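# Run the bearing press cell, sort plates, leave it safe

## Task

Act as the operator of this pressing cell without trusting what the previous shift left behind. Carry out the work order and place the good part in the good tray. A plate whose bearing sits proud and can still be pressed home goes in the rework tray. Every other faulty join goes in the scrap tray. At the end the machine and the gauge must both be idle with no alarm, the guard must be shut, and nothing may remain inside it.

## Robot and tools

ROBOT. Two Doosan arms, left_arm and right_arm, each with a Robotiq 140 mm two-finger gripper whose fingers can fold. Folding happens if a part is held deep toward the palm or a fingertip is pushed into a surface. Grip parts in the outer quarter of the pads. Calibrated bases: left_arm at (+0.088, +0.606, +0.011) m, right_arm at (-0.093, -0.610, +0.011) m.

FRAMES. Results use the scene frame: origin at table height midway between the arms, +z up, +x out over the table, left_arm on the +y side. The press faces +x with its column toward -x. The gripper's fingers point along its own +z and close along its own y. end_effector_position is the point between the closed pads, and the fingertips reach about 33 mm past it. Cameras: cam_high, cam_low, cam_nest, cam_left_wrist, cam_right_wrist, all 672x504.

execute_actions: {actions:[...], cameras}. Each action may hold "rows" (up to 15), "steps" (1 to 450 control steps of 1/30 s, default 15), "until", and device keys. A row is one list of 18 numbers in [-1,1] covering both arms. The order is left dx, dy, dz, rx, ry, rz, gripper position, force_limit, speed, then the same nine for the right arm. The pose numbers are offsets, not poses. They count from that arm's Hand target as it stood when the action began, in the Hand target's own axes. Every row counts from that same start, and repeating an offset moves the arm further. Scale: 1.0 = 0.6 m or 180 degrees, and rx, ry, rz form one rotation vector. Six zeros re-command the current Hand target. Gripper position runs from +1 (open, 140 mm) down to -1 (close until stopped), and the pads meet near -0.8. force_limit and speed also run -1 to +1 and start at +1. To leave a gripper unchanged, resend its last three numbers, because 0 counts as a command. Ramp offsets up gradually, for example about 0.01 more per row. After the last row each arm keeps heading to that row's target. "until" reads only machine or gauge fields, for example {"machine":{"state":"idle"}}, [">=", n] comparisons, or {"all":{"status":"ended"}}.

move: "target" is one 18-number row or a list of up to 15 rows, all counted from the same Hand targets. "speed" is in m/s, from 0.002 to 2, default 0.25. "blend" is in m. "stop_force" is 10 to 80 N and ends an arm's path on contact; use it slowly and with a small value. Do not use it when the gripper turns or when leaving a contact. "zero" is a boolean. blocking=false returns after 0.5 s; then call wait or stop before sending more motion. The result adds a "move:" line with the ending (done, off_target, held, fault...) and any limits. wait: seconds from 0 to 10. stop: brakes a running move. zoom_image: camera plus region [x0,y0,x1,y1] in pixels, at most 504x504. show_instructions shows the work order pages. finished_scene: scene 1 or 2.

RESULTS. Each result gives end_effector_position, quaternion and velocities, plus Hand target and Tool commands. Joint positions and torques, external torques and flange force are also listed. object_status: 0 moving, 1 stopped while opening, 2 stopped while closing (a real grip), 3 reached or pads met. position_measured is in counts: 3 open, 75 ≈ 100 mm, 139 ≈ 60 mm, 200 ≈ 20 mm, 230 pads together. There are also a machine line and a gauge line.

MACHINE (servo press). Send {"machine":{...}} or a list of up to 8 such objects. Keys: guard shut/open, clamp clamp/open, page setup/readings/curve, register plus value plus write:true together, cycle_start, feed_hold, reset, home, touch, tare. Heights are in mm above the nest plane and forces in N. A plate goes in the nest bore-up and the jaws centre it. A loose sleeve must stand centred to about 1 mm and square on the bearing, because the ram only pushes the sleeve. cycle_start needs the guard shut, a piece clamped, the ram at rest, a stored program number in 'program', and no alarm. Afterwards check join_f, peak_f, end_z and the ok lamp against join_lo/hi and end_lo/hi. Also check the setup registers: program, revision, ram_zero, cell_zero/tare and windows against the work order, since the last shift may have left them wrong. touch reports touch_z, the highest point on the ram axis, which can show whether a bearing stands proud. Alarms: axis_overload, cell_fault, door_opened, clamp_lost, force_limit, no_force, axis_blocked. reset clears an alarm and home raises the ram. Holding a piece over the nest with a gripper, or blocking the guard, causes a cabinet fault. The ram hitting something at rapid is a crash that reset cannot undo.

GAUGE. {"gauge":{"measure":true}} reads one round piece lying flat within 40 mm of the plate centre. The reading finishes about 12 s later, when "readings" goes up, and no_1 to no_5 give mm values for the drawing's requirements. Keep arms and other parts clear of the lens until the reading is done. {"gauge":{"stop":true}} aborts a reading.

AVOID. Do not drop parts or release them while moving, and never let anything leave the table. Avoid arm-to-arm hits and never let one gripper close on the other. Outside force of 144 N, or torque at a joint's load limit (wrist joints 40 N m), stops the arm for 10 s. Keep targets from going past firm contacts, and keep heavy loads from being held off-centre. Avoid long stretched holds, which heat the motors. Keep the wrist off its first joint's axis and route moves around each arm's base.

Each tool is called after "Call:" as a command line: name --argument value for each argument, lists and objects as JSON in quotes; but a table of rows of numbers goes row by row, as --pt "numbers of a row", without its own name.

Reference images:

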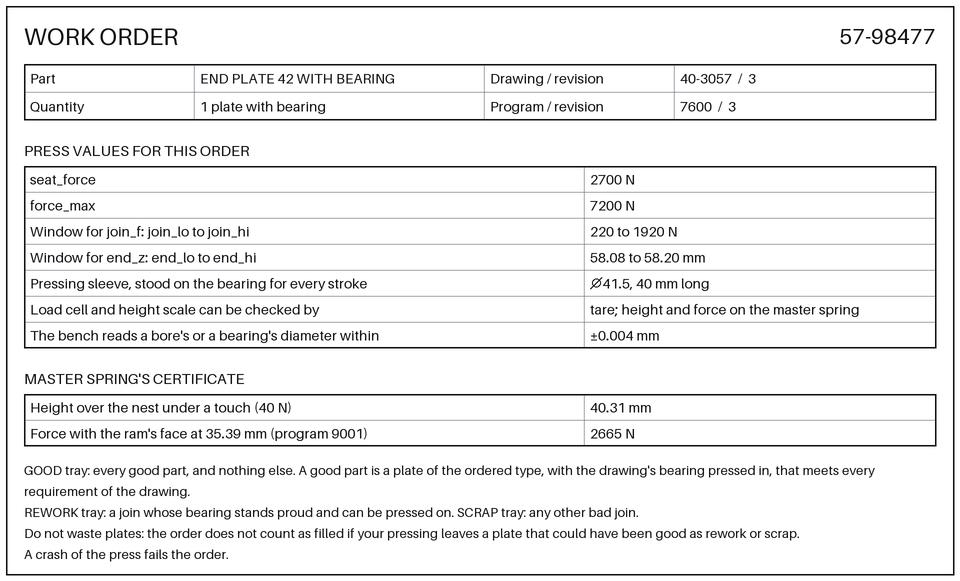

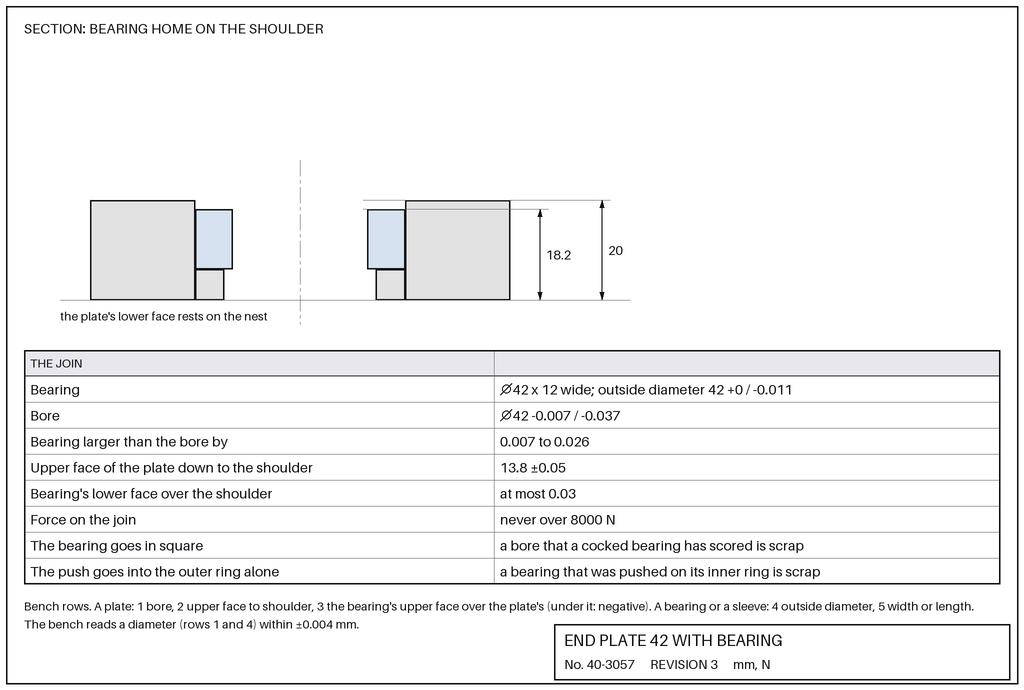

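## Session

Call:
execute_actions --actions '[]'

Scene clock: 0.00 s.
left_arm: end_effector_position=(+1.2236, +0.2254, +0.3087) position_measured=3 object_status=3 end_effector_quat_wxyz=(+0.356, +0.661, -0.134, +0.647) | right_arm: end_effector_position=(+0.1508, +0.1896, +0.1768) position_measured=3 object_status=3 end_effector_quat_wxyz=(-0.549, +0.697, +0.075, +0.455)
Joint positions: left_arm=[-0.187 0.79 1.393 -2.477 0.835 3.878] | right_arm=[1.391 0.549 2.225 0.429 -1.251 2.192]
Joint velocities: within noise
Joint torques (N m): no reading
External joint torques (N m): no reading
Flange force (N): no reading
Hand target: left_arm +1.2236, +0.2254, +0.3087; +0.356, +0.661, -0.134, +0.647 | right_arm +0.1508, +0.1896, +0.1768; -0.549, +0.697, +0.075, +0.455
Tool commands: left_gripper/position=+1.0 left_gripper/force_limit=+1.0 left_gripper/speed=+1.0 right_gripper/position=+1.0 right_gripper/force_limit=+1.0 right_gripper/speed=+1.0
machine.setup: program=+7600 ram_zero=+156.669 seat_force=+200 force_max=+7200 join_lo=+220 join_hi=+1920 end_lo=+58.080 end_hi=+58.200 cell_gain=+0.915 cell_zero=-77 program_revision=+3 program_top=+58.200 stored1_number=+7085 stored1_revision=+5 stored2_number=+9001 stored2_revision=+1 stored3_number=+8201 stored3_revision=+2 stored4_number=+8205 stored4_revision=+6 stored5_number=+7600 stored5_revision=+3
machine: state=done guard_state=shut clamp_state=clamped guard_answer=taken clamp_answer=taken page=setup entry=no_entry entries=0 alarm=no_alarm queue=idle queue_left=0
gauge: message=nothing_yet readings=0 no_1=0.000 no_2=0.000 no_3=0.000 no_4=0.000 no_5=0.000

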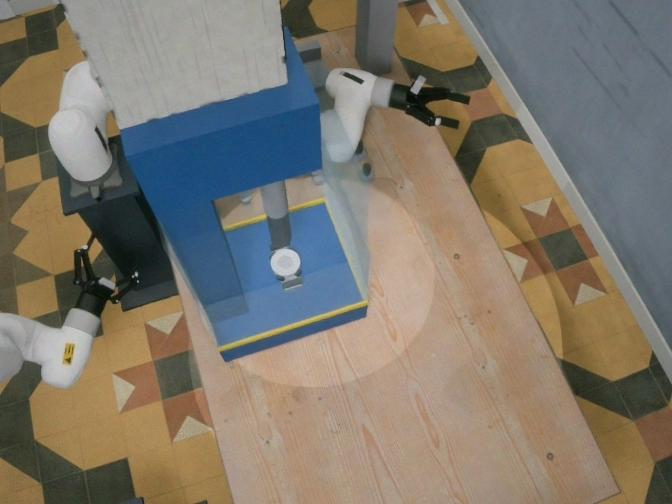

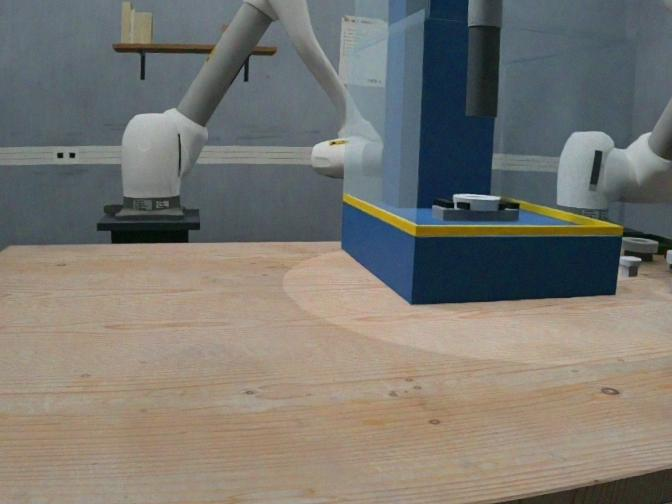

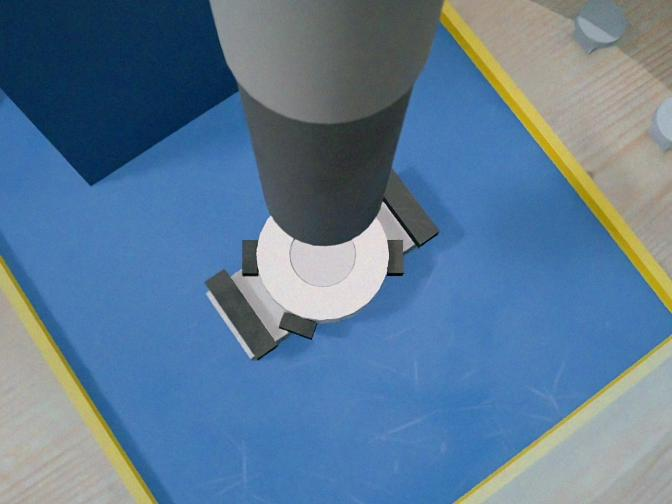

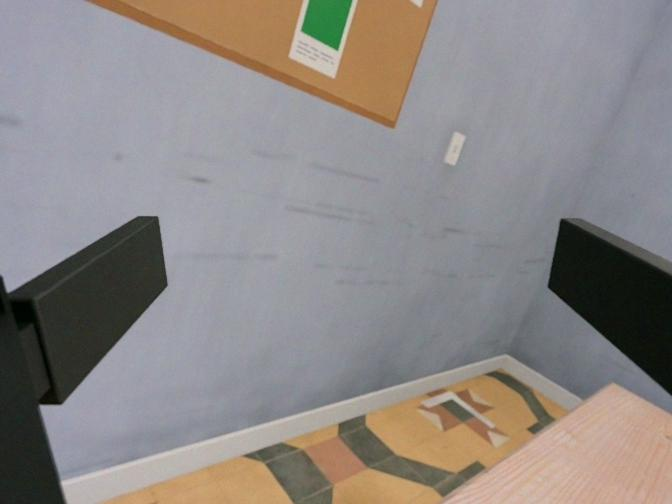

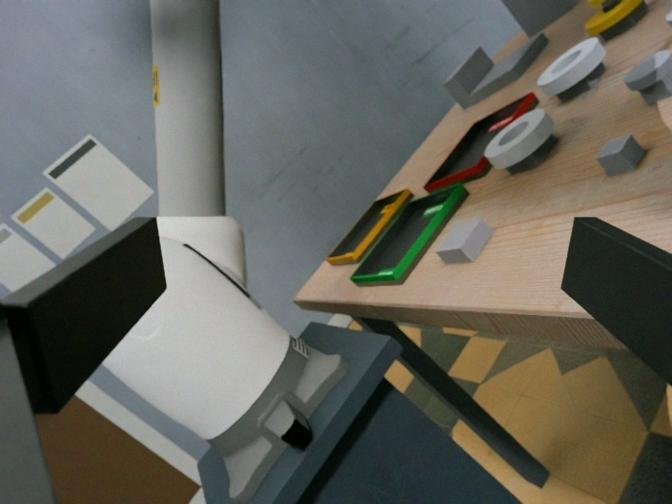

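Call:
zoom_image --camera "cam_right_wrist" --region '[310, 0, 672, 300]'

Call:
zoom_image --camera "cam_nest" --region '[190, 150, 450, 370]'

Call:
zoom_image --camera "cam_low" --region '[330, 100, 672, 320]'

Call:
zoom_image --camera "cam_high" --region '[150, 0, 500, 260]'

Scaled by 1.392.

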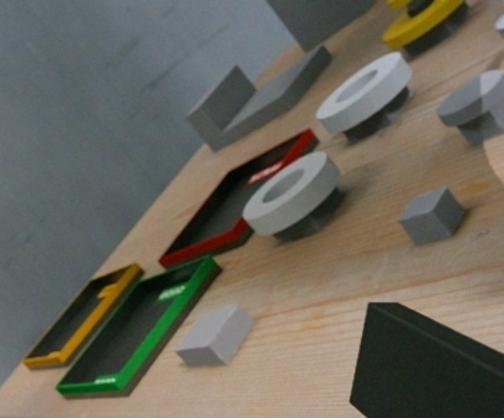

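Scaled by 1.938.

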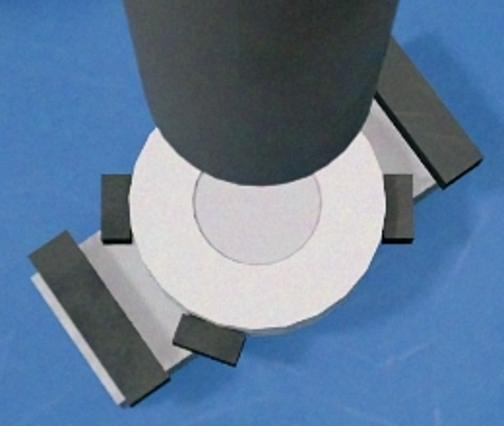

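Scaled by 1.474.

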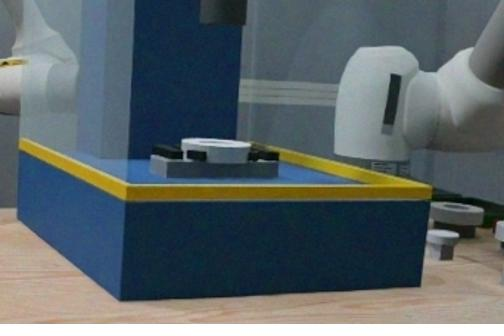

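Scaled by 1.440.

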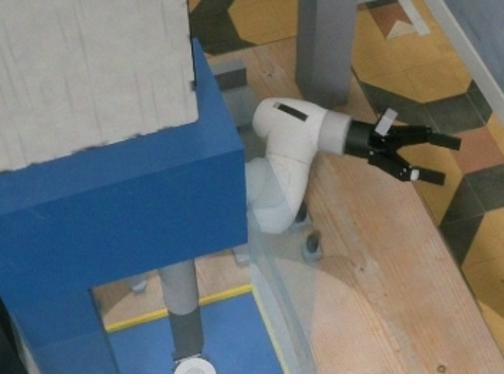

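Call:
move --target '[0.388,0.357,-0.805,0.081,-0.524,0.072,1,1,1,0,0,0,0,0,0,1,1,1]'

Scene clock: 16.67 s.
left_arm: end_effector_position=(+0.9902, +0.3408, +0.4257) position_measured=3 object_status=3 end_effector_quat_wxyz=(+0.202, +0.867, -0.257, +0.376) | right_arm: end_effector_position=(+0.1508, +0.1896, +0.1768) position_measured=3 object_status=3 end_effector_quat_wxyz=(-0.549, +0.697, +0.075, +0.455)
Joint positions: left_arm=[-0.126 0.292 1.495 -0.744 0.721 2.395] | right_arm=[1.391 0.549 2.225 0.429 -1.251 2.192]
Joint velocities: within noise
Joint torques (N m): left_arm=[10.61 -79.31 -56.91 6.85 -1.02 -0.41] | right_arm=[0.67 -68.99 -18.31 0.93 -2.75 -0.06]
External joint torques (N m): left_arm=[-10.77 6.35 14.24 -4.93 -0.09 0.41] | right_arm=[-0.71 -4.69 -0.9 0.09 0.06 0.02]
External joint torques when the fault began: left_arm=[-38.4 50.26 59.78 -18 -0.41 0.38]
Flange force (N): left_arm=[-33.6 15.4 9.7] | right_arm=[7.8 -5.0 -0.8]
Flange force when the fault began (N): left_arm=[-119.5 40.3 63.5]
Hand target: left_arm +0.9902, +0.3408, +0.4257; +0.202, +0.867, -0.257, +0.376 (not the last commanded pose) | right_arm +0.1508, +0.1896, +0.1768; -0.549, +0.697, +0.075, +0.455
Tool commands: left_gripper/position=+1.0 left_gripper/force_limit=+1.0 left_gripper/speed=+1.0 right_gripper/position=+1.0 right_gripper/force_limit=+1.0 right_gripper/speed=+1.0
Off the commanded pose: left_arm 0.292 m, 51 deg | right_arm 0.000 m, 0 deg.
FORCE FAULT: contact force on the left arm reached its limit, and that arm stopped for 10 seconds. The contact can be on any part of that arm, not only on its tool. That arm's remaining commands of this call were not run. That arm's target is now where it stood when the stop ended, not its last command. That arm accepts commands again.
machine.setup: program=+7600 ram_zero=+156.669 seat_force=+200 force_max=+7200 join_lo=+220 join_hi=+1920 end_lo=+58.080 end_hi=+58.200 cell_gain=+0.915 cell_zero=-77 program_revision=+3 program_top=+58.200 stored1_number=+7085 stored1_revision=+5 stored2_number=+9001 stored2_revision=+1 stored3_number=+8201 stored3_revision=+2 stored4_number=+8205 stored4_revision=+6 stored5_number=+7600 stored5_revision=+3
machine: state=done guard_state=shut clamp_state=clamped guard_answer=taken clamp_answer=taken page=setup entry=no_entry entries=0 alarm=no_alarm queue=idle queue_left=0
gauge: message=nothing_yet readings=0 no_1=0.000 no_2=0.000 no_3=0.000 no_4=0.000 no_5=0.000
move: fault (left_arm)
camera_calibration:
cam_left_wrist: T_world_to_cam=[[-0.592151, -0.787733, 0.169808, 0.789587], [-0.743721, 0.453117, -0.491492, 0.791625], [0.310221, -0.417327, -0.854167, 0.342154], [0, 0, 0, 1]] pos_world=[0.950159, 0.406074, 0.547255]

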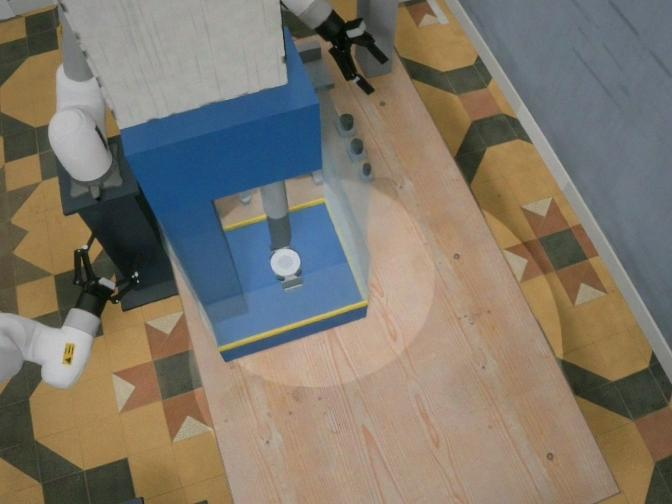

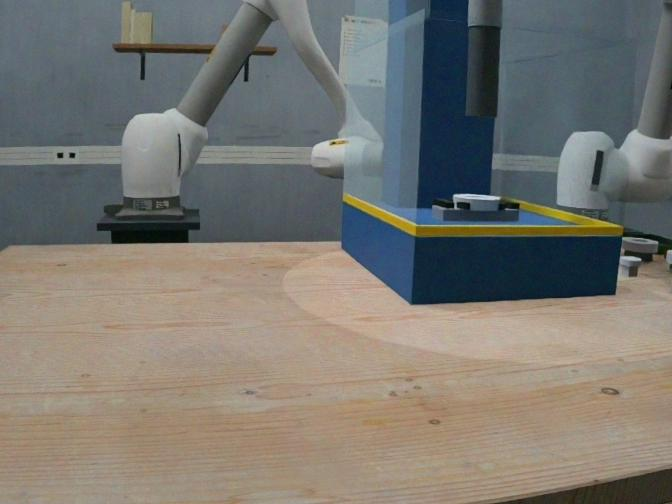

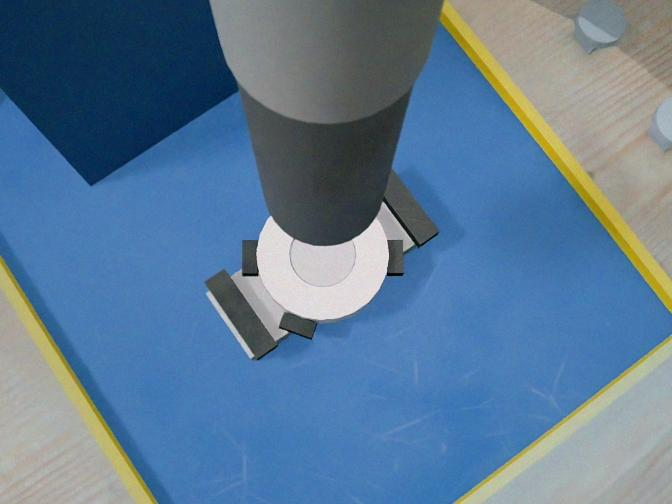

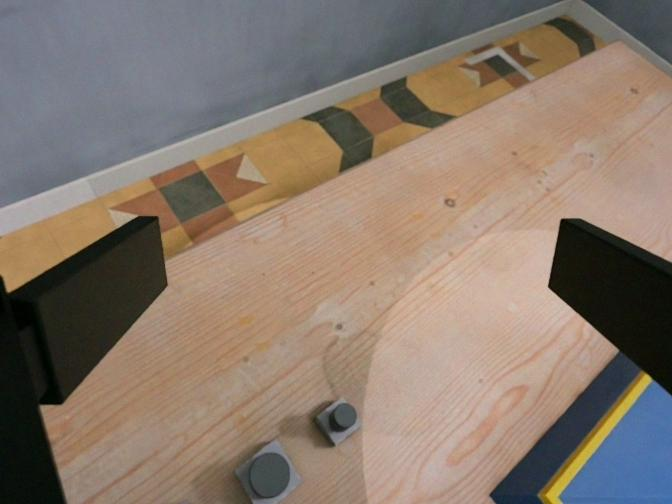

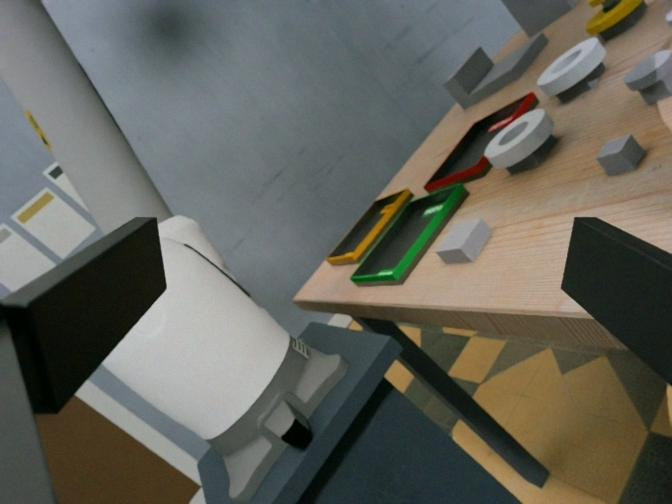

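Call:
zoom_image --camera "cam_high" --region '[270, 0, 450, 200]'

Call:
zoom_image --camera "cam_right_wrist" --region '[420, 0, 672, 200]'

Scaled by 2.520.

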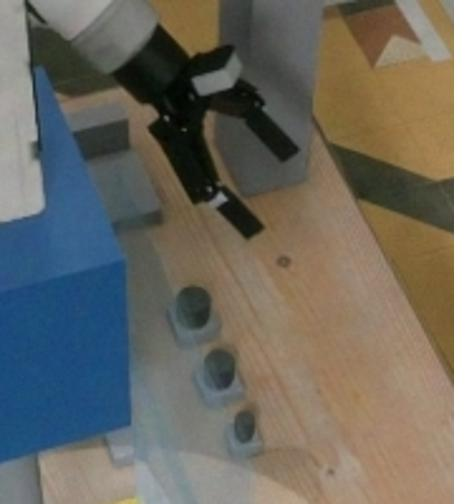

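Scaled by 2.000.

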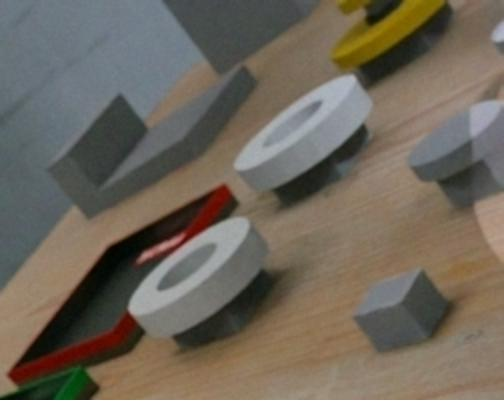

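Call:
move --target '[0.055,-0.048,0.223,0,0,0,1,1,1,0,0,0,0.0175,0.1377,-0.0015,1,1,1]'

Call:
zoom_image --camera "cam_right_wrist" --region '[300, 0, 672, 300]'

Scene clock: 19.30 s.
left_arm: end_effector_position=(+1.1000, +0.2810, +0.3612) position_measured=3 object_status=3 end_effector_quat_wxyz=(+0.202, +0.867, -0.257, +0.376) | right_arm: end_effector_position=(+0.1508, +0.1896, +0.1768) position_measured=3 object_status=3 end_effector_quat_wxyz=(+0.570, -0.567, +0.031, -0.593)
Joint positions: left_arm=[-0.175 0.504 1.309 -0.734 0.67 2.367] | right_arm=[1.499 0.796 2.07 0.737 -1.733 2.194]
Joint velocities: within noise
Joint torques (N m): left_arm=[-2.95 -89.89 -41.54 1.94 -1.03 -0.42] | right_arm=[1.16 -86.77 -15.22 0.43 -2.6 -0.02]
External joint torques (N m): left_arm=[2.75 -2.69 -0.71 0.07 -0.13 0.43] | right_arm=[-1.14 -4.44 -1.01 -0.05 0.1 -0.02]
Flange force (N): left_arm=[-1.6 -1.8 -4.2] | right_arm=[5.6 -3.8 4.0]
Hand target: left_arm +1.1001, +0.2809, +0.3611; +0.202, +0.867, -0.257, +0.376 | right_arm +0.1508, +0.1896, +0.1768; +0.570, -0.567, +0.031, -0.593
Off the commanded pose: left_arm 0.000 m, 0 deg | right_arm 0.000 m, 0 deg.
machine.setup: program=+7600 ram_zero=+156.669 seat_force=+200 force_max=+7200 join_lo=+220 join_hi=+1920 end_lo=+58.080 end_hi=+58.200 cell_gain=+0.915 cell_zero=-77 program_revision=+3 program_top=+58.200 stored1_number=+7085 stored1_revision=+5 stored2_number=+9001 stored2_revision=+1 stored3_number=+8201 stored3_revision=+2 stored4_number=+8205 stored4_revision=+6 stored5_number=+7600 stored5_revision=+3
machine: state=done guard_state=shut clamp_state=clamped guard_answer=taken clamp_answer=taken page=setup entry=no_entry entries=0 alarm=no_alarm queue=idle queue_left=0
gauge: message=nothing_yet readings=0 no_1=0.000 no_2=0.000 no_3=0.000 no_4=0.000 no_5=0.000
move: done
camera_calibration:
cam_left_wrist: T_world_to_cam=[[-0.592145, -0.78775, 0.169749, 0.818496], [-0.743688, 0.453099, -0.491558, 0.868635], [0.310311, -0.417314, -0.85414, 0.227843], [0, 0, 0, 1]] pos_world=[1.05996, 0.346274, 0.482655]
cam_right_wrist: T_world_to_cam=[[0.646681, -0.354481, -0.675387, 0.100755], [-0.510538, 0.456702, -0.728542, 0.122656], [0.566705, 0.815945, 0.114365, -0.121193], [0, 0, 0, 1]] pos_world=[0.0661448, 0.0785852, 0.171269]

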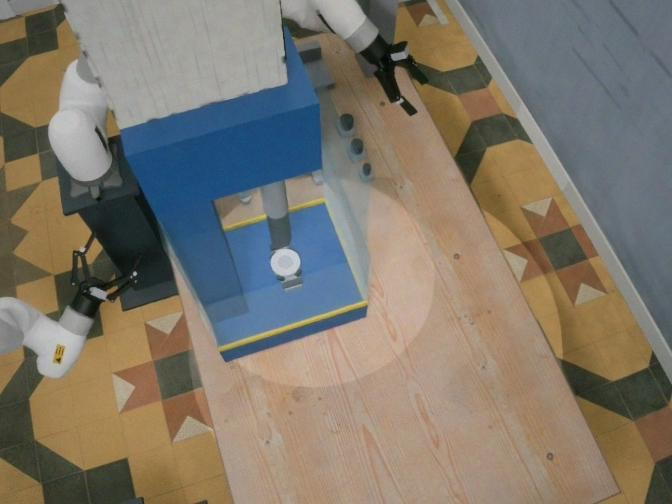

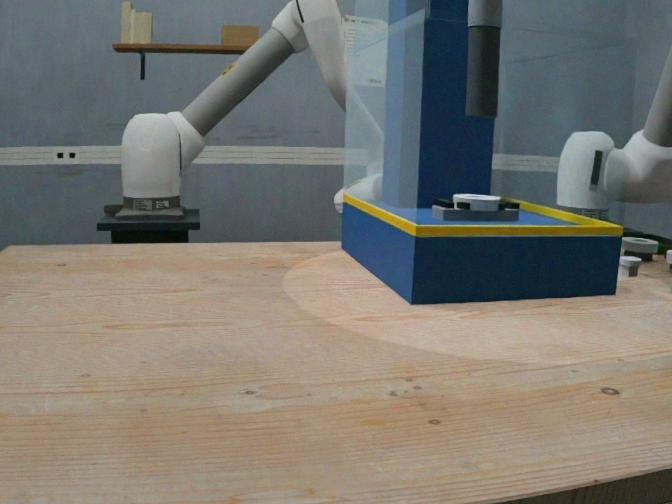

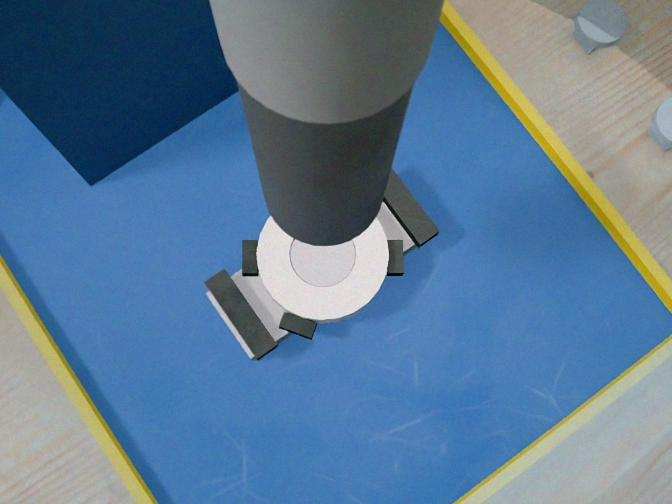

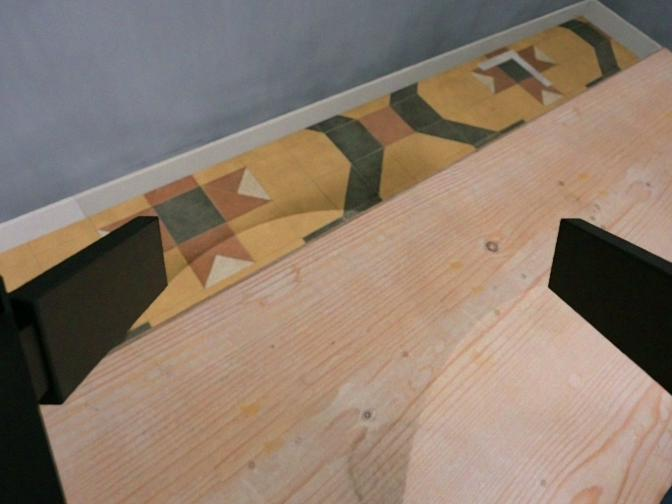

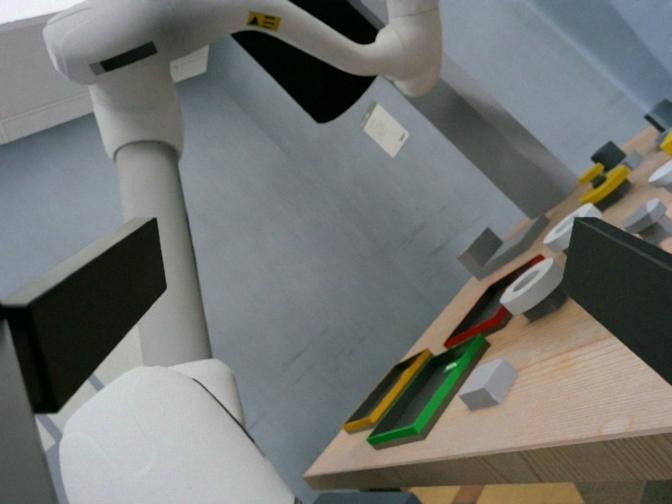

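Scaled by 1.355.

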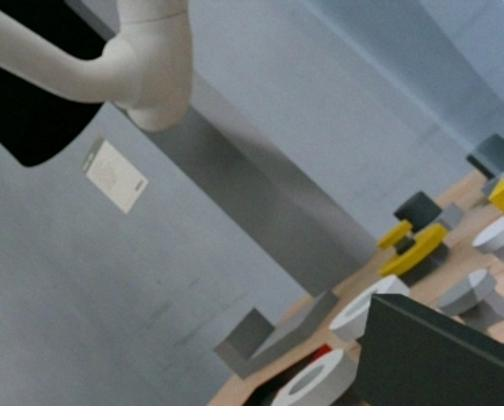

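Call:
move --pt "-0.147 0.258 -0.11 0 0 0 1 1 1 0 0 0 0 0 0 1 1 1" --pt "-0.385 0.28 -0.44 0.04 -0.277 0.036 1 1 1 0 0 0 0 0 0 1 1 1" --speed 0.15

Scene clock: 24.57 s.
left_arm: end_effector_position=(+0.7199, +0.3604, +0.3807) position_measured=3 object_status=3 end_effector_quat_wxyz=(+0.001, +0.940, -0.342, +0.001) | right_arm: end_effector_position=(+0.1508, +0.1896, +0.1768) position_measured=3 object_status=3 end_effector_quat_wxyz=(+0.570, -0.567, +0.031, -0.593)
Joint positions: left_arm=[-0.382 0.196 1.48 -0.002 1.463 1.849] | right_arm=[1.499 0.796 2.069 0.737 -1.733 2.194]
Joint velocities: within noise
Joint torques (N m): left_arm=[-2.74 -59.55 -41.45 4.25 0.16 -0.45] | right_arm=[0.75 -84.88 -14.94 0.35 -2.53 -0.05]
External joint torques (N m): left_arm=[2.46 -2.83 -0.78 0.04 -0.22 0.45] | right_arm=[-0.77 -6.28 -1.29 0.03 0.03 0.01]
Flange force (N): left_arm=[-4.1 -3.1 -1.4] | right_arm=[7.7 -6.3 4.2]
Hand target: left_arm +0.7198, +0.3604, +0.3807; +0.001, +0.940, -0.342, +0.001 | right_arm +0.1508, +0.1896, +0.1768; +0.570, -0.567, +0.031, -0.593
Off the commanded pose: left_arm 0.000 m, 0 deg | right_arm 0.000 m, 0 deg.
machine.setup: program=+7600 ram_zero=+156.669 seat_force=+200 force_max=+7200 join_lo=+220 join_hi=+1920 end_lo=+58.080 end_hi=+58.200 cell_gain=+0.915 cell_zero=-77 program_revision=+3 program_top=+58.200 stored1_number=+7085 stored1_revision=+5 stored2_number=+9001 stored2_revision=+1 stored3_number=+8201 stored3_revision=+2 stored4_number=+8205 stored4_revision=+6 stored5_number=+7600 stored5_revision=+3
machine: state=done guard_state=shut clamp_state=clamped guard_answer=taken clamp_answer=taken page=setup entry=no_entry entries=0 alarm=no_alarm queue=idle queue_left=0
gauge: message=nothing_yet readings=0 no_1=0.000 no_2=0.000 no_3=0.000 no_4=0.000 no_5=0.000
move: done
camera_calibration:
cam_left_wrist: T_world_to_cam=[[-0.632484, -0.774558, 0.00492006, 0.739667], [-0.727817, 0.596467, 0.338392, 0.180458], [-0.265039, 0.210447, -0.940992, 0.616625], [0, 0, 0, 1]] pos_world=[0.762598, 0.335511, 0.515535]
cam_right_wrist: T_world_to_cam=[[0.646714, -0.354468, -0.675362, 0.100745], [-0.510452, 0.456789, -0.728548, 0.122521], [0.566744, 0.815902, 0.114473, -0.121143], [0, 0, 0, 1]] pos_world=[0.0660449, 0.0785851, 0.17117]

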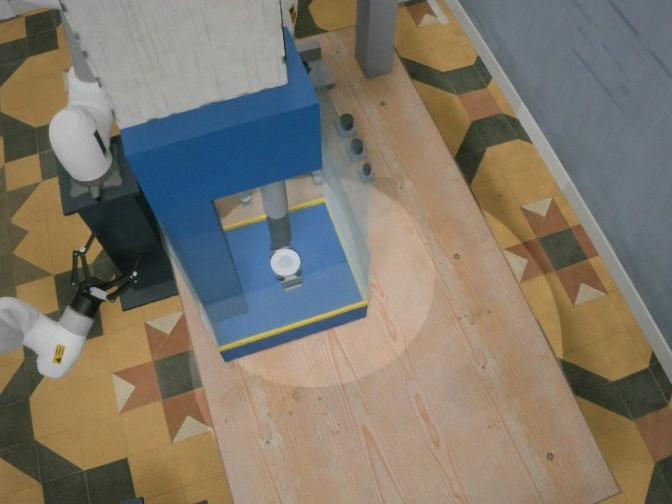

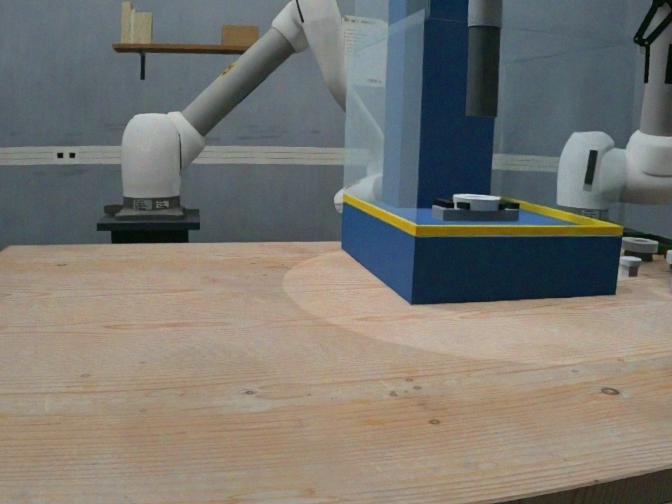

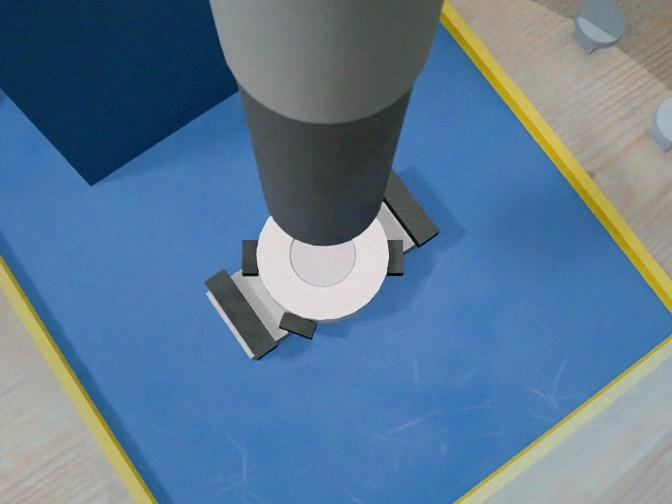

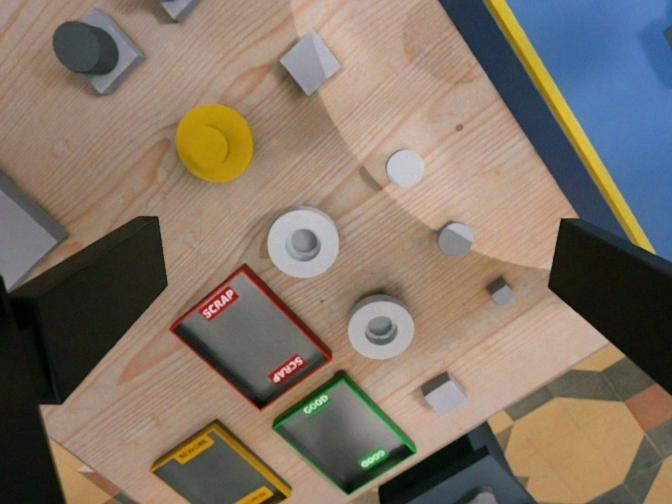

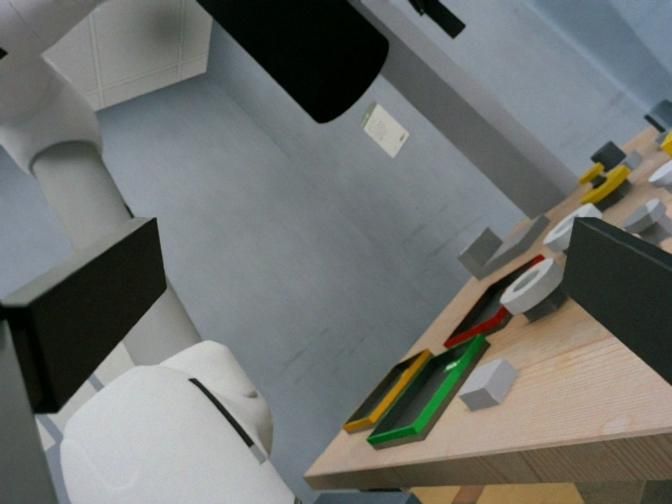

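Call:
zoom_image --camera "cam_left_wrist" --region '[240, 10, 540, 235]'

Call:
zoom_image --camera "cam_left_wrist" --region '[240, 190, 540, 415]'

Call:
zoom_image --camera "cam_left_wrist" --region '[0, 0, 260, 195]'

Call:
zoom_image --camera "cam_right_wrist" --region '[420, 80, 672, 280]'

Scaled by 1.680.

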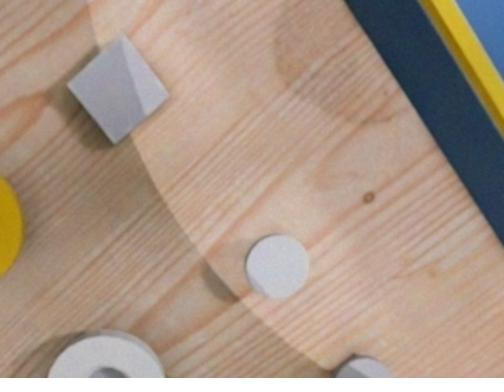

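Scaled by 1.680.

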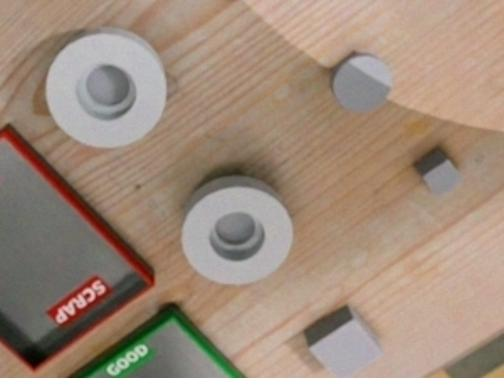

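Scaled by 1.938.

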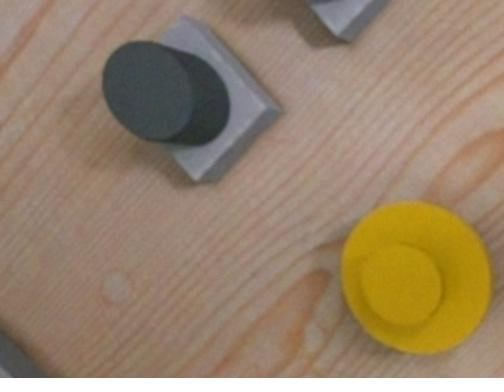

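Scaled by 2.000.

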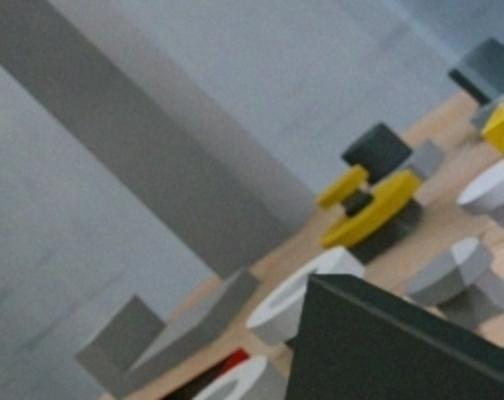

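Call:
zoom_image --camera "cam_low" --region '[410, 170, 550, 240]'

Call:
zoom_image --camera "cam_low" --region '[590, 200, 672, 300]'

Call:
zoom_image --camera "cam_nest" --region '[540, 0, 672, 200]'

Scaled by 3.600.

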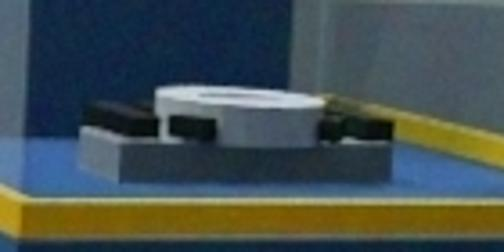

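Scaled by 5.040.

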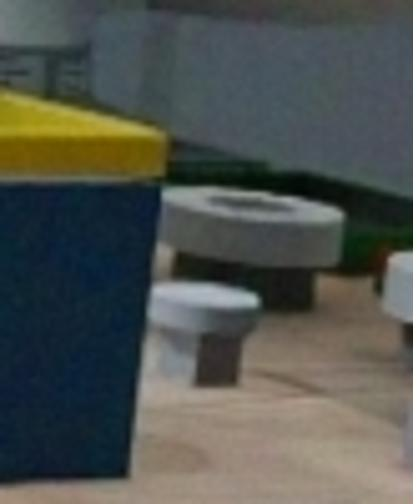

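Scaled by 2.520.

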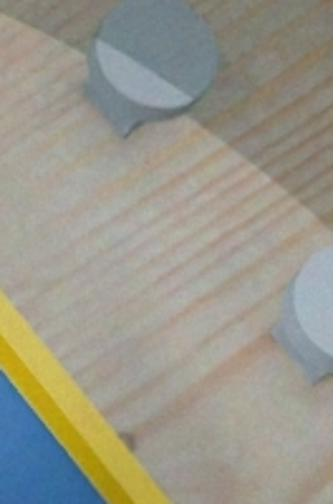

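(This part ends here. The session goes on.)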